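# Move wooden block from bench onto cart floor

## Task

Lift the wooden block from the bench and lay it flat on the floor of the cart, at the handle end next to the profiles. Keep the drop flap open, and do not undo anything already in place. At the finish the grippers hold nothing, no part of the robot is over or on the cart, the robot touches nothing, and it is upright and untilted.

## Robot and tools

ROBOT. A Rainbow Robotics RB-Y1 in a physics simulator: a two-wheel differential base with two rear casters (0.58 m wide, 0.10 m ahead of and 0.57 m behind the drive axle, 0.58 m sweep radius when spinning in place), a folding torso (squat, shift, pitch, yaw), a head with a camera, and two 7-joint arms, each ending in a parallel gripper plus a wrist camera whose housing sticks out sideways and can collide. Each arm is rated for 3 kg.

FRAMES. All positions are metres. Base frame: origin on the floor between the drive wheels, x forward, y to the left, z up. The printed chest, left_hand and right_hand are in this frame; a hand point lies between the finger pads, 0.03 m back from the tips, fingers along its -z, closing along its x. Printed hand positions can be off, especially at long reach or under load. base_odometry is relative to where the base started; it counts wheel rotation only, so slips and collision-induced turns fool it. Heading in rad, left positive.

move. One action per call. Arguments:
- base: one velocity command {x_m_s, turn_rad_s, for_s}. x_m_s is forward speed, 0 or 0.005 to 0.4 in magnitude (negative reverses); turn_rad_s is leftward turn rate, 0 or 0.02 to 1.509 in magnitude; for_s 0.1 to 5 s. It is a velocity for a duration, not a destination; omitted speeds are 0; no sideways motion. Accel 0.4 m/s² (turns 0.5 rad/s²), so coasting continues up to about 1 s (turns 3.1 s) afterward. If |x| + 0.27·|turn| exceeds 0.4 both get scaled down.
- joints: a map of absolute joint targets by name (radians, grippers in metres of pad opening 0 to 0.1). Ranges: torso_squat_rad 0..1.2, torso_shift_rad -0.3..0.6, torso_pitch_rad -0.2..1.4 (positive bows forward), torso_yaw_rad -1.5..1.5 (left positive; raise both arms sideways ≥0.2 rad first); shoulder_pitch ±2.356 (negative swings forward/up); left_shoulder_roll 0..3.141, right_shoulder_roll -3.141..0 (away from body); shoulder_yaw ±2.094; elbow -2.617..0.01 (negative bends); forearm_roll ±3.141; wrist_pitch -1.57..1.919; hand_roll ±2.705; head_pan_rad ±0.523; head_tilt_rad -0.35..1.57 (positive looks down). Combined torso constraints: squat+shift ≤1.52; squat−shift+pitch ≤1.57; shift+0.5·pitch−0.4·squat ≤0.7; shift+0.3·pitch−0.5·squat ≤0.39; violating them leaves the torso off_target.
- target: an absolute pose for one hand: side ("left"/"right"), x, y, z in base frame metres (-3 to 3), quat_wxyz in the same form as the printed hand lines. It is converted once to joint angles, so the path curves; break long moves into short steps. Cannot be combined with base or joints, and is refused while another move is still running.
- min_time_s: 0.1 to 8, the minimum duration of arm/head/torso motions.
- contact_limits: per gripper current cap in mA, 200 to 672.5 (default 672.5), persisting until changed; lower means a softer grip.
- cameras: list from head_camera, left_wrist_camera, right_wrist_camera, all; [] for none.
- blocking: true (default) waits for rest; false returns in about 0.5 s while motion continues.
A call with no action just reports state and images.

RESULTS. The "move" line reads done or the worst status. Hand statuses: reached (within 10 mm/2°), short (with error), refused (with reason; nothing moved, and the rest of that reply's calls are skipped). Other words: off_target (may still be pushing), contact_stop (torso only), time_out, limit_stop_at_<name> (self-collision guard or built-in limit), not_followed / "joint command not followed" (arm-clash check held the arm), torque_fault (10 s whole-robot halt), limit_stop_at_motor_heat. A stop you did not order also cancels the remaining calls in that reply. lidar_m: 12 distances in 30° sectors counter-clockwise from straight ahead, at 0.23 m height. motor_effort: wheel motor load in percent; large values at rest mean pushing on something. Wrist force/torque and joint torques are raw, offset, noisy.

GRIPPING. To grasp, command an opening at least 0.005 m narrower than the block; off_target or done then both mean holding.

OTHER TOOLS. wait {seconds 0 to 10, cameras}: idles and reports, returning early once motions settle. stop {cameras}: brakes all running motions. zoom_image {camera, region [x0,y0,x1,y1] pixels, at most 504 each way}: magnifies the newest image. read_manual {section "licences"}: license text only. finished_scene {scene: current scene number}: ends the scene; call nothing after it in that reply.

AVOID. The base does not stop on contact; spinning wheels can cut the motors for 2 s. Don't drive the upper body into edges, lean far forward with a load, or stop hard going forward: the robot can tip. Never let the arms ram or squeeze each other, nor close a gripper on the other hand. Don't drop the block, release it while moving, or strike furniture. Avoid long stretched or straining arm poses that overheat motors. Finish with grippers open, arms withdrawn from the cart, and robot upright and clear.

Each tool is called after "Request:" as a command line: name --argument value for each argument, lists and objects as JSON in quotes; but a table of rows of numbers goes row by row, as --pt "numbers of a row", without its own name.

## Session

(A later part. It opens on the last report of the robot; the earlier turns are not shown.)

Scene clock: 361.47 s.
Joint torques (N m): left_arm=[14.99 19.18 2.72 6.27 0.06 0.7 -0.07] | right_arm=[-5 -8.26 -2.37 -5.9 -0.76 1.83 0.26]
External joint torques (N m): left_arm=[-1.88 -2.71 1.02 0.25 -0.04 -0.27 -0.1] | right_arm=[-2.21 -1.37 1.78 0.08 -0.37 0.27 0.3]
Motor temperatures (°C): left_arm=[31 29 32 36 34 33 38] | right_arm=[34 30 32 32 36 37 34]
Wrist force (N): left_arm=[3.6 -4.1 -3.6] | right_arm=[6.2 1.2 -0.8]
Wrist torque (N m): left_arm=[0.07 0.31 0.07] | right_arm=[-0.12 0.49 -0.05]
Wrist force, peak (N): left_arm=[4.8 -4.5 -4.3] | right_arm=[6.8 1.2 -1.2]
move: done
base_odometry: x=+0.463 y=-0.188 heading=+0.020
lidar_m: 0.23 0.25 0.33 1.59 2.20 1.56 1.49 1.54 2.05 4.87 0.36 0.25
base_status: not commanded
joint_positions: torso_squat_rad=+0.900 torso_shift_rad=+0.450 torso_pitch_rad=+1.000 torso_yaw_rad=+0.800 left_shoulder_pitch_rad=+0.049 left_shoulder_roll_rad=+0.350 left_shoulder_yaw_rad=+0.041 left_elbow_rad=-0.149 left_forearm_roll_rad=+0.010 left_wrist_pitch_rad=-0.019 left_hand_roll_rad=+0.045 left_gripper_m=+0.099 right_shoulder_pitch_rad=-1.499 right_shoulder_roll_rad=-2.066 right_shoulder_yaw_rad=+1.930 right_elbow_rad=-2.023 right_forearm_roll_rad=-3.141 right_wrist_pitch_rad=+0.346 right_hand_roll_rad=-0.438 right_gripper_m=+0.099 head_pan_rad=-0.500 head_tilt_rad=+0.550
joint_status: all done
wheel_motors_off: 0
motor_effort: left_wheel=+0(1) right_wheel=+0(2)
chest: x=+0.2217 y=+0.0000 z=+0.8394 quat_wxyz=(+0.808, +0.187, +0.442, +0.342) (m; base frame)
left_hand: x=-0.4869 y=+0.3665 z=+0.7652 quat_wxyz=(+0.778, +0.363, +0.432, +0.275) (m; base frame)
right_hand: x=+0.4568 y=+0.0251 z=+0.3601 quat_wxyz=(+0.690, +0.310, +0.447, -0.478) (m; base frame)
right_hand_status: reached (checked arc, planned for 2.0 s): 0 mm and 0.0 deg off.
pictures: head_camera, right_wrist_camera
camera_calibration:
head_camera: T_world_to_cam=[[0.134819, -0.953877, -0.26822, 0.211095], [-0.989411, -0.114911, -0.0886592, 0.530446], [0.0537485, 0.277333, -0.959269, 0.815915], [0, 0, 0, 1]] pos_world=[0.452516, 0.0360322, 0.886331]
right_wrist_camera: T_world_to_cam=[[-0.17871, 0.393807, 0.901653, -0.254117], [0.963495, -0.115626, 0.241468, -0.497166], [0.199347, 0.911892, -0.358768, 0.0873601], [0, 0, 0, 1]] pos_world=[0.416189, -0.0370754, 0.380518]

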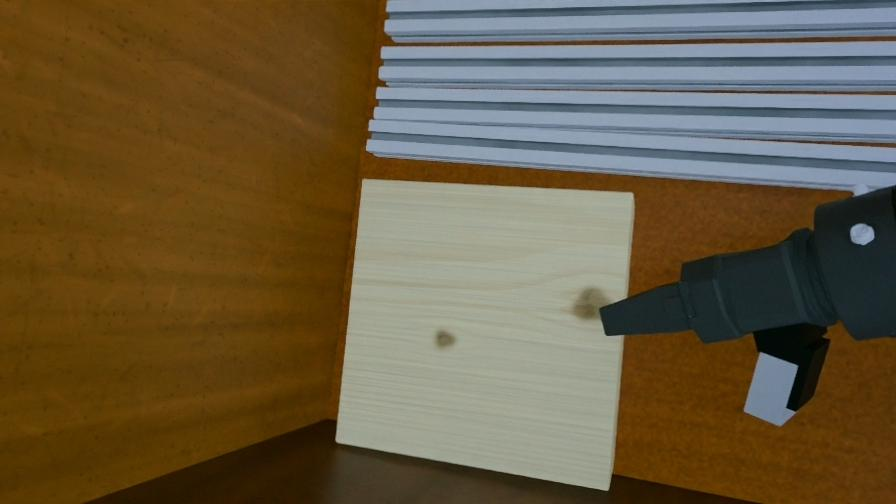

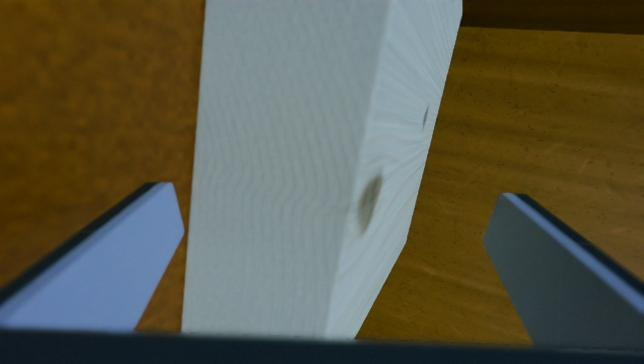

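Request:
move --target '{"side": "right", "x": 0.457, "y": -0.05, "z": 0.38, "quat_wxyz": [0.6896, 0.3099, 0.4472, -0.4779]}' --min_time_s 2 --cameras '["head_camera"]'

Request:
move --target '{"side": "right", "x": 0.42, "y": -0.1, "z": 0.5, "quat_wxyz": [0.5569, 0.4425, 0.4789, -0.5145]}' --min_time_s 3 --cameras '["head_camera"]'

Request:
zoom_image --camera "head_camera" --region '[300, 130, 800, 504]'

Scene clock: 365.47 s.
Joint torques (N m): left_arm=[14.98 19.05 2.48 6.39 0.09 0.77 -0.09] | right_arm=[2.08 -10.86 -2.23 -6.09 -0.36 1.79 0.03]
External joint torques (N m): left_arm=[-1.89 -2.84 0.78 0.37 -0.01 -0.21 -0.12] | right_arm=[1.9 -1.34 1.11 -1.2 0.1 0.2 0.08]
Motor temperatures (°C): left_arm=[31 29 32 36 34 33 38] | right_arm=[34 30 32 32 36 37 34]
Wrist force (N): left_arm=[3.8 -4.7 -4.0] | right_arm=[5.9 1.1 -1.2]
Wrist torque (N m): left_arm=[0.16 0.33 0.05] | right_arm=[-0.11 0.48 -0.06]
Wrist force, peak (N): left_arm=[4.7 -3.5 -4.9] | right_arm=[6.7 1.1 -1.4]
move: done
base_odometry: x=+0.463 y=-0.188 heading=+0.020
lidar_m: 0.23 0.25 0.34 1.58 2.22 1.57 1.49 1.54 2.06 4.88 0.36 0.25
base_status: not commanded
joint_positions: torso_squat_rad=+0.900 torso_shift_rad=+0.450 torso_pitch_rad=+1.000 torso_yaw_rad=+0.800 left_shoulder_pitch_rad=+0.049 left_shoulder_roll_rad=+0.350 left_shoulder_yaw_rad=+0.041 left_elbow_rad=-0.149 left_forearm_roll_rad=+0.010 left_wrist_pitch_rad=-0.019 left_hand_roll_rad=+0.045 left_gripper_m=+0.099 right_shoulder_pitch_rad=-1.454 right_shoulder_roll_rad=-2.306 right_shoulder_yaw_rad=+1.936 right_elbow_rad=-2.044 right_forearm_roll_rad=-3.089 right_wrist_pitch_rad=+0.552 right_hand_roll_rad=-0.398 right_gripper_m=+0.099 head_pan_rad=-0.500 head_tilt_rad=+0.550
joint_status: all done
wheel_motors_off: 0
motor_effort: left_wheel=+0(1) right_wheel=+0(3)
chest: x=+0.2217 y=+0.0000 z=+0.8394 quat_wxyz=(+0.808, +0.187, +0.442, +0.342) (m; base frame)
left_hand: x=-0.4869 y=+0.3665 z=+0.7652 quat_wxyz=(+0.778, +0.363, +0.432, +0.275) (m; base frame)
right_hand: x=+0.4572 y=-0.0498 z=+0.3800 quat_wxyz=(+0.690, +0.310, +0.447, -0.478) (m; base frame)
right_hand_status: reached (checked arc, planned for 2.0 s): 0 mm and 0.0 deg off.
pictures: head_camera
camera_calibration:
head_camera: T_world_to_cam=[[0.134819, -0.953877, -0.26822, 0.211095], [-0.989411, -0.114911, -0.0886592, 0.530446], [0.0537485, 0.277333, -0.959269, 0.815915], [0, 0, 0, 1]] pos_world=[0.452516, 0.0360322, 0.886331]

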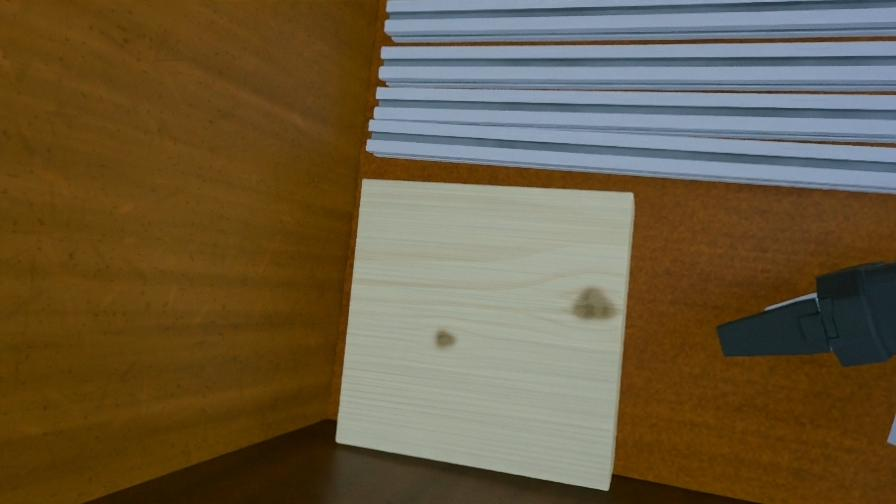

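Scene clock: 368.80 s.
Joint torques (N m): left_arm=[15.16 19.31 2.7 6.29 0.09 0.7 -0.08] | right_arm=[3.72 -11.26 -0.28 -5.05 -0.85 2.01 0.21]
External joint torques (N m): left_arm=[-1.72 -2.57 1.01 0.27 -0.01 -0.28 -0.12] | right_arm=[-1.77 -1.27 1.61 -0.62 -0.42 0.21 0.26]
Motor temperatures (°C): left_arm=[31 29 32 36 34 33 38] | right_arm=[34 31 32 32 36 37 34]
Wrist force (N): left_arm=[3.6 -3.1 -3.6] | right_arm=[6.7 0.8 -0.2]
Wrist torque (N m): left_arm=[-0.01 0.33 0.07] | right_arm=[-0.09 0.53 -0.03]
Wrist force, peak (N): left_arm=[4.0 -4.5 -4.5] | right_arm=[7.0 1.2 -1.0]
move: short
base_odometry: x=+0.463 y=-0.188 heading=+0.020
lidar_m: 0.23 0.25 0.34 1.60 2.20 1.54 1.48 1.55 2.07 4.88 0.36 0.25
base_status: not commanded
joint_positions: torso_squat_rad=+0.900 torso_shift_rad=+0.450 torso_pitch_rad=+1.000 torso_yaw_rad=+0.800 left_shoulder_pitch_rad=+0.049 left_shoulder_roll_rad=+0.350 left_shoulder_yaw_rad=+0.041 left_elbow_rad=-0.149 left_forearm_roll_rad=+0.010 left_wrist_pitch_rad=-0.019 left_hand_roll_rad=+0.045 left_gripper_m=+0.099 right_shoulder_pitch_rad=-1.495 right_shoulder_roll_rad=-2.776 right_shoulder_yaw_rad=+2.094 right_elbow_rad=-2.293 right_forearm_roll_rad=-3.141 right_wrist_pitch_rad=+0.868 right_hand_roll_rad=-0.253 right_gripper_m=+0.099 head_pan_rad=-0.500 head_tilt_rad=+0.550
joint_status: all done
wheel_motors_off: 0
motor_effort: left_wheel=-1(1) right_wheel=+1(3)
chest: x=+0.2217 y=+0.0000 z=+0.8394 quat_wxyz=(+0.808, +0.187, +0.442, +0.342) (m; base frame)
left_hand: x=-0.4869 y=+0.3665 z=+0.7652 quat_wxyz=(+0.778, +0.363, +0.432, +0.275) (m; base frame)
right_hand: x=+0.4205 y=-0.1000 z=+0.5003 quat_wxyz=(+0.596, +0.394, +0.488, -0.501) (m; base frame)
right_hand_status: short (checked arc, as near as the solve gets, planned for 3.0 s): 1 mm and 7.4 deg off. The place is met; only the turn is off.
pictures: head_camera
camera_calibration:
head_camera: T_world_to_cam=[[0.134819, -0.953877, -0.26822, 0.211095], [-0.989411, -0.114911, -0.0886592, 0.530446], [0.0537485, 0.277333, -0.959269, 0.815915], [0, 0, 0, 1]] pos_world=[0.452516, 0.0360322, 0.886331]

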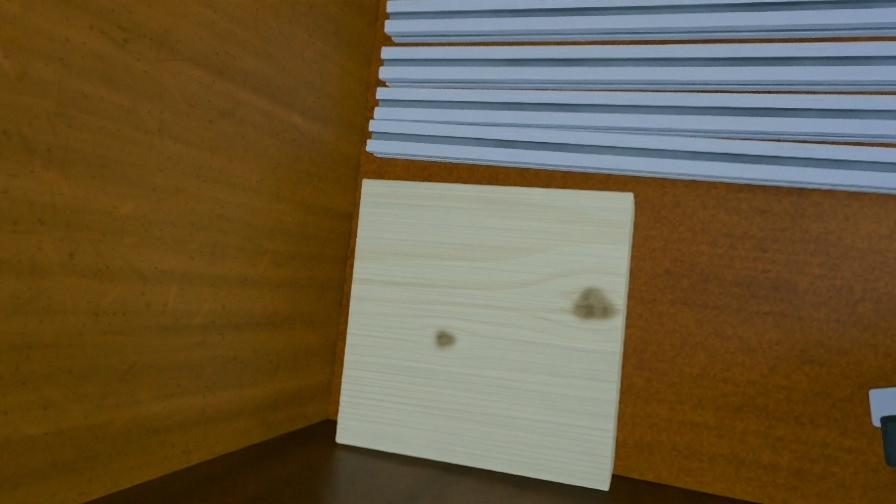

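Scaled by 1.008 from the camera's 896x504 image, which has a finer 1280x720 frame.

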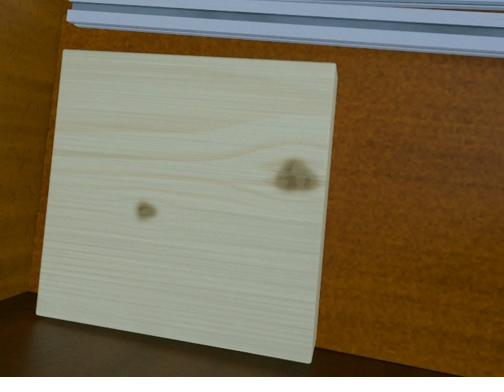

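Request:
move --target '{"side": "right", "x": 0.48, "y": -0.12, "z": 0.58, "quat_wxyz": [0.596, 0.394, 0.488, -0.501]}' --min_time_s 1.5 --cameras '[]'

Request:
move --joints '{"torso_squat_rad": 0.45, "torso_shift_rad": 0.2}' --min_time_s 3 --cameras '["head_camera"]'

Scene clock: 372.40 s.
Joint torques (N m): left_arm=[14.84 19.35 2.75 6.17 0.04 0.79 0.15] | right_arm=[7.38 -11.72 -6.03 -2.57 -1.19 1.68 -0.25]
External joint torques (N m): left_arm=[-2.04 -2.53 1.06 0.15 -0.06 -0.19 0.11] | right_arm=[2.16 -1.07 -1.73 -0.48 -0.24 0.14 -0.2]
Motor temperatures (°C): left_arm=[31 29 32 36 34 33 38] | right_arm=[34 31 32 32 36 37 34]
Wrist force (N): left_arm=[3.9 -4.2 -3.5] | right_arm=[6.6 1.1 0.0]
Wrist torque (N m): left_arm=[0.08 0.39 0.06] | right_arm=[-0.13 0.50 -0.01]
Wrist force, peak (N): left_arm=[4.1 -4.5 -5.0] | right_arm=[7.2 1.2 -0.2]
move: done
base_odometry: x=+0.463 y=-0.188 heading=+0.020
lidar_m: 0.23 0.24 0.34 1.57 2.20 1.56 1.48 1.55 2.04 4.87 0.35 0.26
base_status: not commanded
joint_positions: torso_squat_rad=+0.900 torso_shift_rad=+0.450 torso_pitch_rad=+1.000 torso_yaw_rad=+0.800 left_shoulder_pitch_rad=+0.049 left_shoulder_roll_rad=+0.350 left_shoulder_yaw_rad=+0.041 left_elbow_rad=-0.149 left_forearm_roll_rad=+0.010 left_wrist_pitch_rad=-0.019 left_hand_roll_rad=+0.045 left_gripper_m=+0.099 right_shoulder_pitch_rad=-1.458 right_shoulder_roll_rad=-3.027 right_shoulder_yaw_rad=+1.715 right_elbow_rad=-2.328 right_forearm_roll_rad=-3.141 right_wrist_pitch_rad=+1.084 right_hand_roll_rad=-0.611 right_gripper_m=+0.099 head_pan_rad=-0.500 head_tilt_rad=+0.550
joint_status: all done
wheel_motors_off: 0
motor_effort: left_wheel=+0(1) right_wheel=+0(2)
chest: x=+0.2217 y=+0.0000 z=+0.8394 quat_wxyz=(+0.808, +0.187, +0.442, +0.342) (m; base frame)
left_hand: x=-0.4869 y=+0.3665 z=+0.7652 quat_wxyz=(+0.778, +0.363, +0.432, +0.275) (m; base frame)
right_hand: x=+0.4797 y=-0.1198 z=+0.5799 quat_wxyz=(+0.596, +0.395, +0.488, -0.501) (m; base frame)
right_hand_status: reached (checked arc, planned for 1.5 s): 0 mm and 0.1 deg off.
pictures: none
No camera images: "cameras" was empty.

Scene clock: 375.70 s.
Joint torques (N m): left_arm=[14.88 19.2 2.83 6.16 0 0.7 -0.02] | right_arm=[6.92 -11.85 -6.02 -2.58 -1.32 1.7 -0.29]
External joint torques (N m): left_arm=[-1.99 -2.69 1.13 0.14 -0.1 -0.28 -0.06] | right_arm=[1.69 -1.2 -1.72 -0.49 -0.37 0.17 -0.25]
Motor temperatures (°C): left_arm=[31 29 32 36 34 33 38] | right_arm=[34 31 32 32 36 37 34]
Wrist force (N): left_arm=[3.9 -4.1 -3.3] | right_arm=[6.2 0.9 0.0]
Wrist torque (N m): left_arm=[0.07 0.35 0.04] | right_arm=[-0.10 0.46 -0.03]
Wrist force, peak (N): left_arm=[4.4 -4.4 -4.1] | right_arm=[7.4 1.4 0.0]
move: done
base_odometry: x=+0.463 y=-0.188 heading=+0.020
lidar_m: 0.23 0.25 0.34 1.58 2.20 1.55 1.48 1.56 2.05 4.88 0.36 0.25
base_status: not commanded
joint_positions: torso_squat_rad=+0.450 torso_shift_rad=+0.200 torso_pitch_rad=+1.000 torso_yaw_rad=+0.800 left_shoulder_pitch_rad=+0.049 left_shoulder_roll_rad=+0.350 left_shoulder_yaw_rad=+0.041 left_elbow_rad=-0.149 left_forearm_roll_rad=+0.010 left_wrist_pitch_rad=-0.019 left_hand_roll_rad=+0.045 left_gripper_m=+0.099 right_shoulder_pitch_rad=-1.458 right_shoulder_roll_rad=-3.027 right_shoulder_yaw_rad=+1.715 right_elbow_rad=-2.328 right_forearm_roll_rad=-3.141 right_wrist_pitch_rad=+1.084 right_hand_roll_rad=-0.611 right_gripper_m=+0.099 head_pan_rad=-0.500 head_tilt_rad=+0.550
joint_status: all done
wheel_motors_off: 0
motor_effort: left_wheel=+1(2) right_wheel=+2(2)
chest: x=+0.1576 y=+0.0000 z=+1.0654 quat_wxyz=(+0.808, +0.187, +0.442, +0.342) (m; base frame)
left_hand: x=-0.5510 y=+0.3665 z=+0.9911 quat_wxyz=(+0.778, +0.363, +0.432, +0.275) (m; base frame)
right_hand: x=+0.4156 y=-0.1198 z=+0.8059 quat_wxyz=(+0.596, +0.395, +0.488, -0.501) (m; base frame)
pictures: head_camera
camera_calibration:
head_camera: T_world_to_cam=[[0.134845, -0.953878, -0.268205, 0.280301], [-0.989402, -0.114909, -0.0887618, 0.487164], [0.0538487, 0.277332, -0.959264, 1.03601], [0, 0, 0, 1]] pos_world=[0.388416, 0.0360322, 1.11223]

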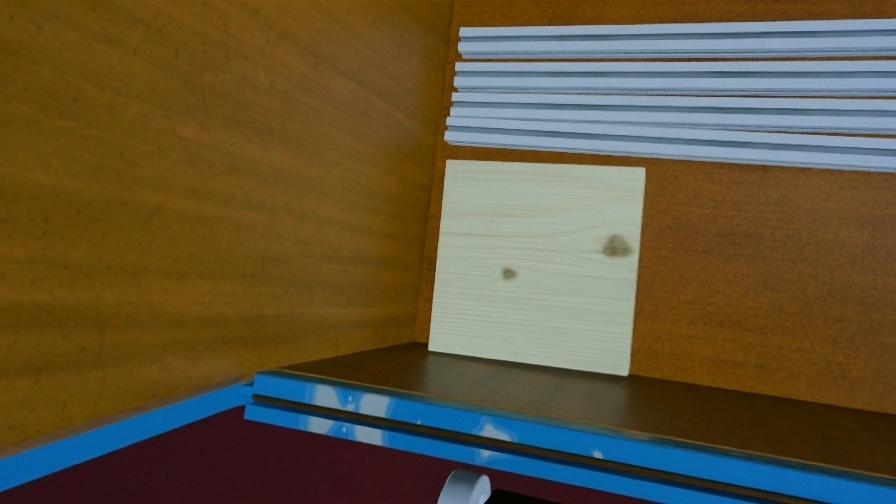

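Back away and stow.

Request:
move --base '{"x_m_s": -0.2, "for_s": 3.5}' --cameras '["head_camera"]'

Request:
move --joints '{"torso_pitch_rad": 0.2, "torso_shift_rad": 0.0, "torso_yaw_rad": 0.0, "head_pan_rad": 0.0, "head_tilt_rad": 0.6}' --cameras '["head_camera"]'

Scene clock: 381.23 s.
Joint torques (N m): left_arm=[14.87 19.03 2.75 6.36 0.05 0.66 0] | right_arm=[6.47 -10.73 -5.98 -2.41 -1.19 1.66 -0.37]
External joint torques (N m): left_arm=[-2.01 -2.86 1.05 0.34 -0.06 -0.31 -0.04] | right_arm=[1.25 -0.08 -1.69 -0.33 -0.23 0.12 -0.32]
Motor temperatures (°C): left_arm=[31 29 32 36 34 33 38] | right_arm=[34 31 32 32 36 37 34]
Wrist force (N): left_arm=[3.5 -4.0 -3.6] | right_arm=[6.2 0.8 0.1]
Wrist torque (N m): left_arm=[0.08 0.29 0.12] | right_arm=[-0.09 0.43 -0.05]
Wrist force, peak (N): left_arm=[4.7 -4.3 -4.2] | right_arm=[7.0 1.3 -0.2]
move: done
base_odometry: x=-0.237 y=-0.202 heading=+0.021
lidar_m: 0.94 0.98 1.88 3.61 1.17 0.82 0.79 0.84 1.10 2.74 2.60 1.00
base_status: done (sent for 3.5 of 3.5 s)
joint_positions: torso_squat_rad=+0.450 torso_shift_rad=+0.200 torso_pitch_rad=+1.000 torso_yaw_rad=+0.800 left_shoulder_pitch_rad=+0.049 left_shoulder_roll_rad=+0.350 left_shoulder_yaw_rad=+0.041 left_elbow_rad=-0.149 left_forearm_roll_rad=+0.010 left_wrist_pitch_rad=-0.019 left_hand_roll_rad=+0.045 left_gripper_m=+0.099 right_shoulder_pitch_rad=-1.458 right_shoulder_roll_rad=-3.027 right_shoulder_yaw_rad=+1.715 right_elbow_rad=-2.328 right_forearm_roll_rad=-3.141 right_wrist_pitch_rad=+1.084 right_hand_roll_rad=-0.611 right_gripper_m=+0.099 head_pan_rad=-0.500 head_tilt_rad=+0.550
joint_status: not commanded
wheel_motors_off: 0
motor_effort: left_wheel=+4(27) right_wheel=-5(24)
chest: x=+0.1576 y=+0.0001 z=+1.0654 quat_wxyz=(+0.808, +0.187, +0.442, +0.342) (m; base frame)
left_hand: x=-0.5510 y=+0.3665 z=+0.9911 quat_wxyz=(+0.778, +0.363, +0.432, +0.275) (m; base frame)
right_hand: x=+0.4157 y=-0.1198 z=+0.8059 quat_wxyz=(+0.596, +0.395, +0.488, -0.501) (m; base frame)
pictures: head_camera
camera_calibration:
head_camera: T_world_to_cam=[[0.134842, -0.953882, -0.268192, 0.280314], [-0.989397, -0.11488, -0.0888564, 0.487274], [0.0539485, 0.27733, -0.959259, 1.03607], [0, 0, 0, 1]] pos_world=[0.388416, 0.0360323, 1.11233]

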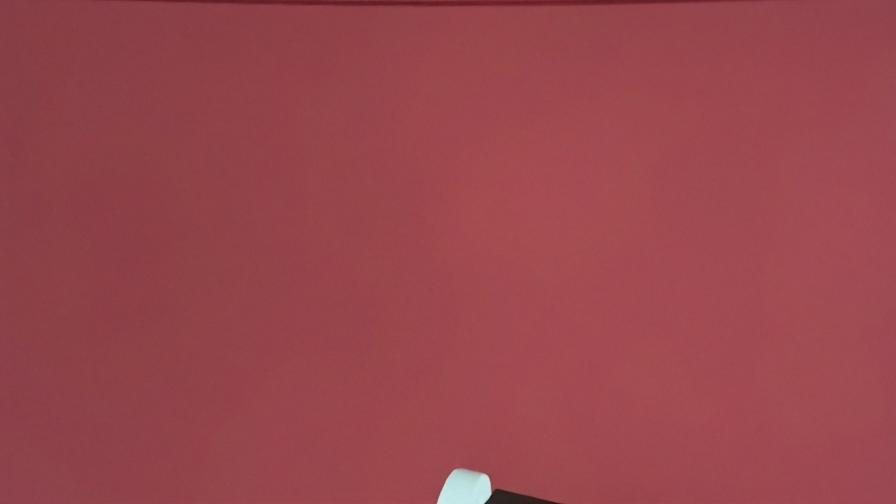

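Scene clock: 384.73 s.
Joint torques (N m): left_arm=[4.4 8.14 1.37 2.04 0.04 -0.19 -0.02] | right_arm=[7.71 -0.89 -7.55 2.97 -1.66 0.21 -0.16]
External joint torques (N m): left_arm=[-0.83 -1.82 0.62 0 0 -0.23 -0.02] | right_arm=[1.26 0.48 -0.35 0.08 -0.22 0.08 -0.14]
Motor temperatures (°C): left_arm=[31 29 32 36 34 33 38] | right_arm=[34 31 32 31 36 37 34]
Wrist force (N): left_arm=[1.0 -0.6 -6.9] | right_arm=[3.8 -3.6 -1.2]
Wrist torque (N m): left_arm=[-0.23 0.19 0.08] | right_arm=[0.15 0.30 -0.03]
Wrist force, peak (N): left_arm=[1.8 -1.7 -7.5] | right_arm=[7.1 1.2 -0.4]
move: done
base_odometry: x=-0.237 y=-0.202 heading=+0.021
lidar_m: 0.94 0.99 1.89 3.61 1.16 0.82 0.79 0.81 1.11 2.74 2.59 0.98
base_status: not commanded
joint_positions: torso_squat_rad=+0.450 torso_shift_rad=+0.000 torso_pitch_rad=+0.200 torso_yaw_rad=+0.000 left_shoulder_pitch_rad=+0.049 left_shoulder_roll_rad=+0.350 left_shoulder_yaw_rad=+0.041 left_elbow_rad=-0.149 left_forearm_roll_rad=+0.010 left_wrist_pitch_rad=-0.019 left_hand_roll_rad=+0.045 left_gripper_m=+0.099 right_shoulder_pitch_rad=-1.458 right_shoulder_roll_rad=-3.027 right_shoulder_yaw_rad=+1.714 right_elbow_rad=-2.328 right_forearm_roll_rad=-3.141 right_wrist_pitch_rad=+1.084 right_hand_roll_rad=-0.611 right_gripper_m=+0.099 head_pan_rad=+0.000 head_tilt_rad=+0.600
joint_status: all done
wheel_motors_off: 0
motor_effort: left_wheel=+8(10) right_wheel=-9(9)
chest: x=-0.1666 y=+0.0001 z=+1.2141 quat_wxyz=(+0.995, +0.000, +0.100, +0.000) (m; base frame)
left_hand: x=-0.2539 y=+0.4851 z=+0.5824 quat_wxyz=(+0.984, +0.177, +0.031, +0.019) (m; base frame)
right_hand: x=+0.0088 y=-0.3401 z=+1.2571 quat_wxyz=(+0.606, +0.540, -0.037, -0.582) (m; base frame)
pictures: head_camera
camera_calibration:
head_camera: T_world_to_cam=[[-0.00450233, -0.999502, -0.0312462, 0.042569], [-0.676342, 0.0260593, -0.736126, 1.01527], [0.736574, 0.0178189, -0.676123, 0.973205], [0, 0, 0, 1]] pos_world=[-0.0299736, -0.00125083, 1.4067]

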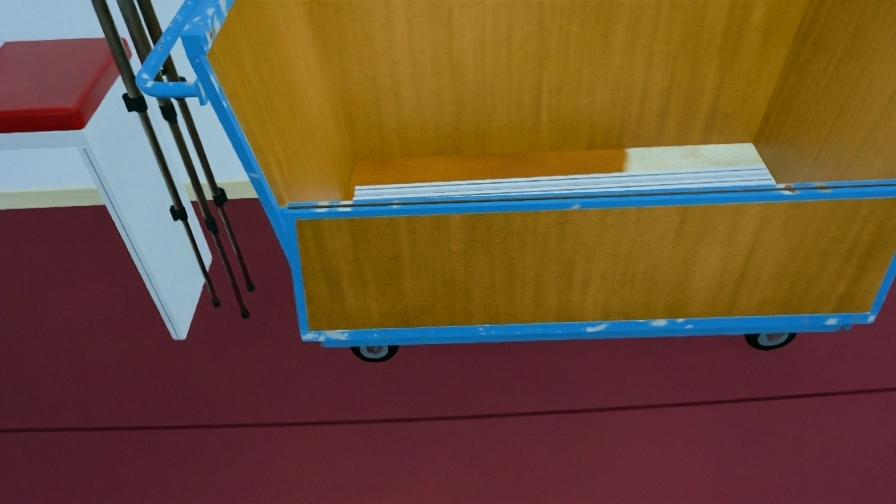

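Request:
finished_scene --scene 1

The scene is finished: the task was done.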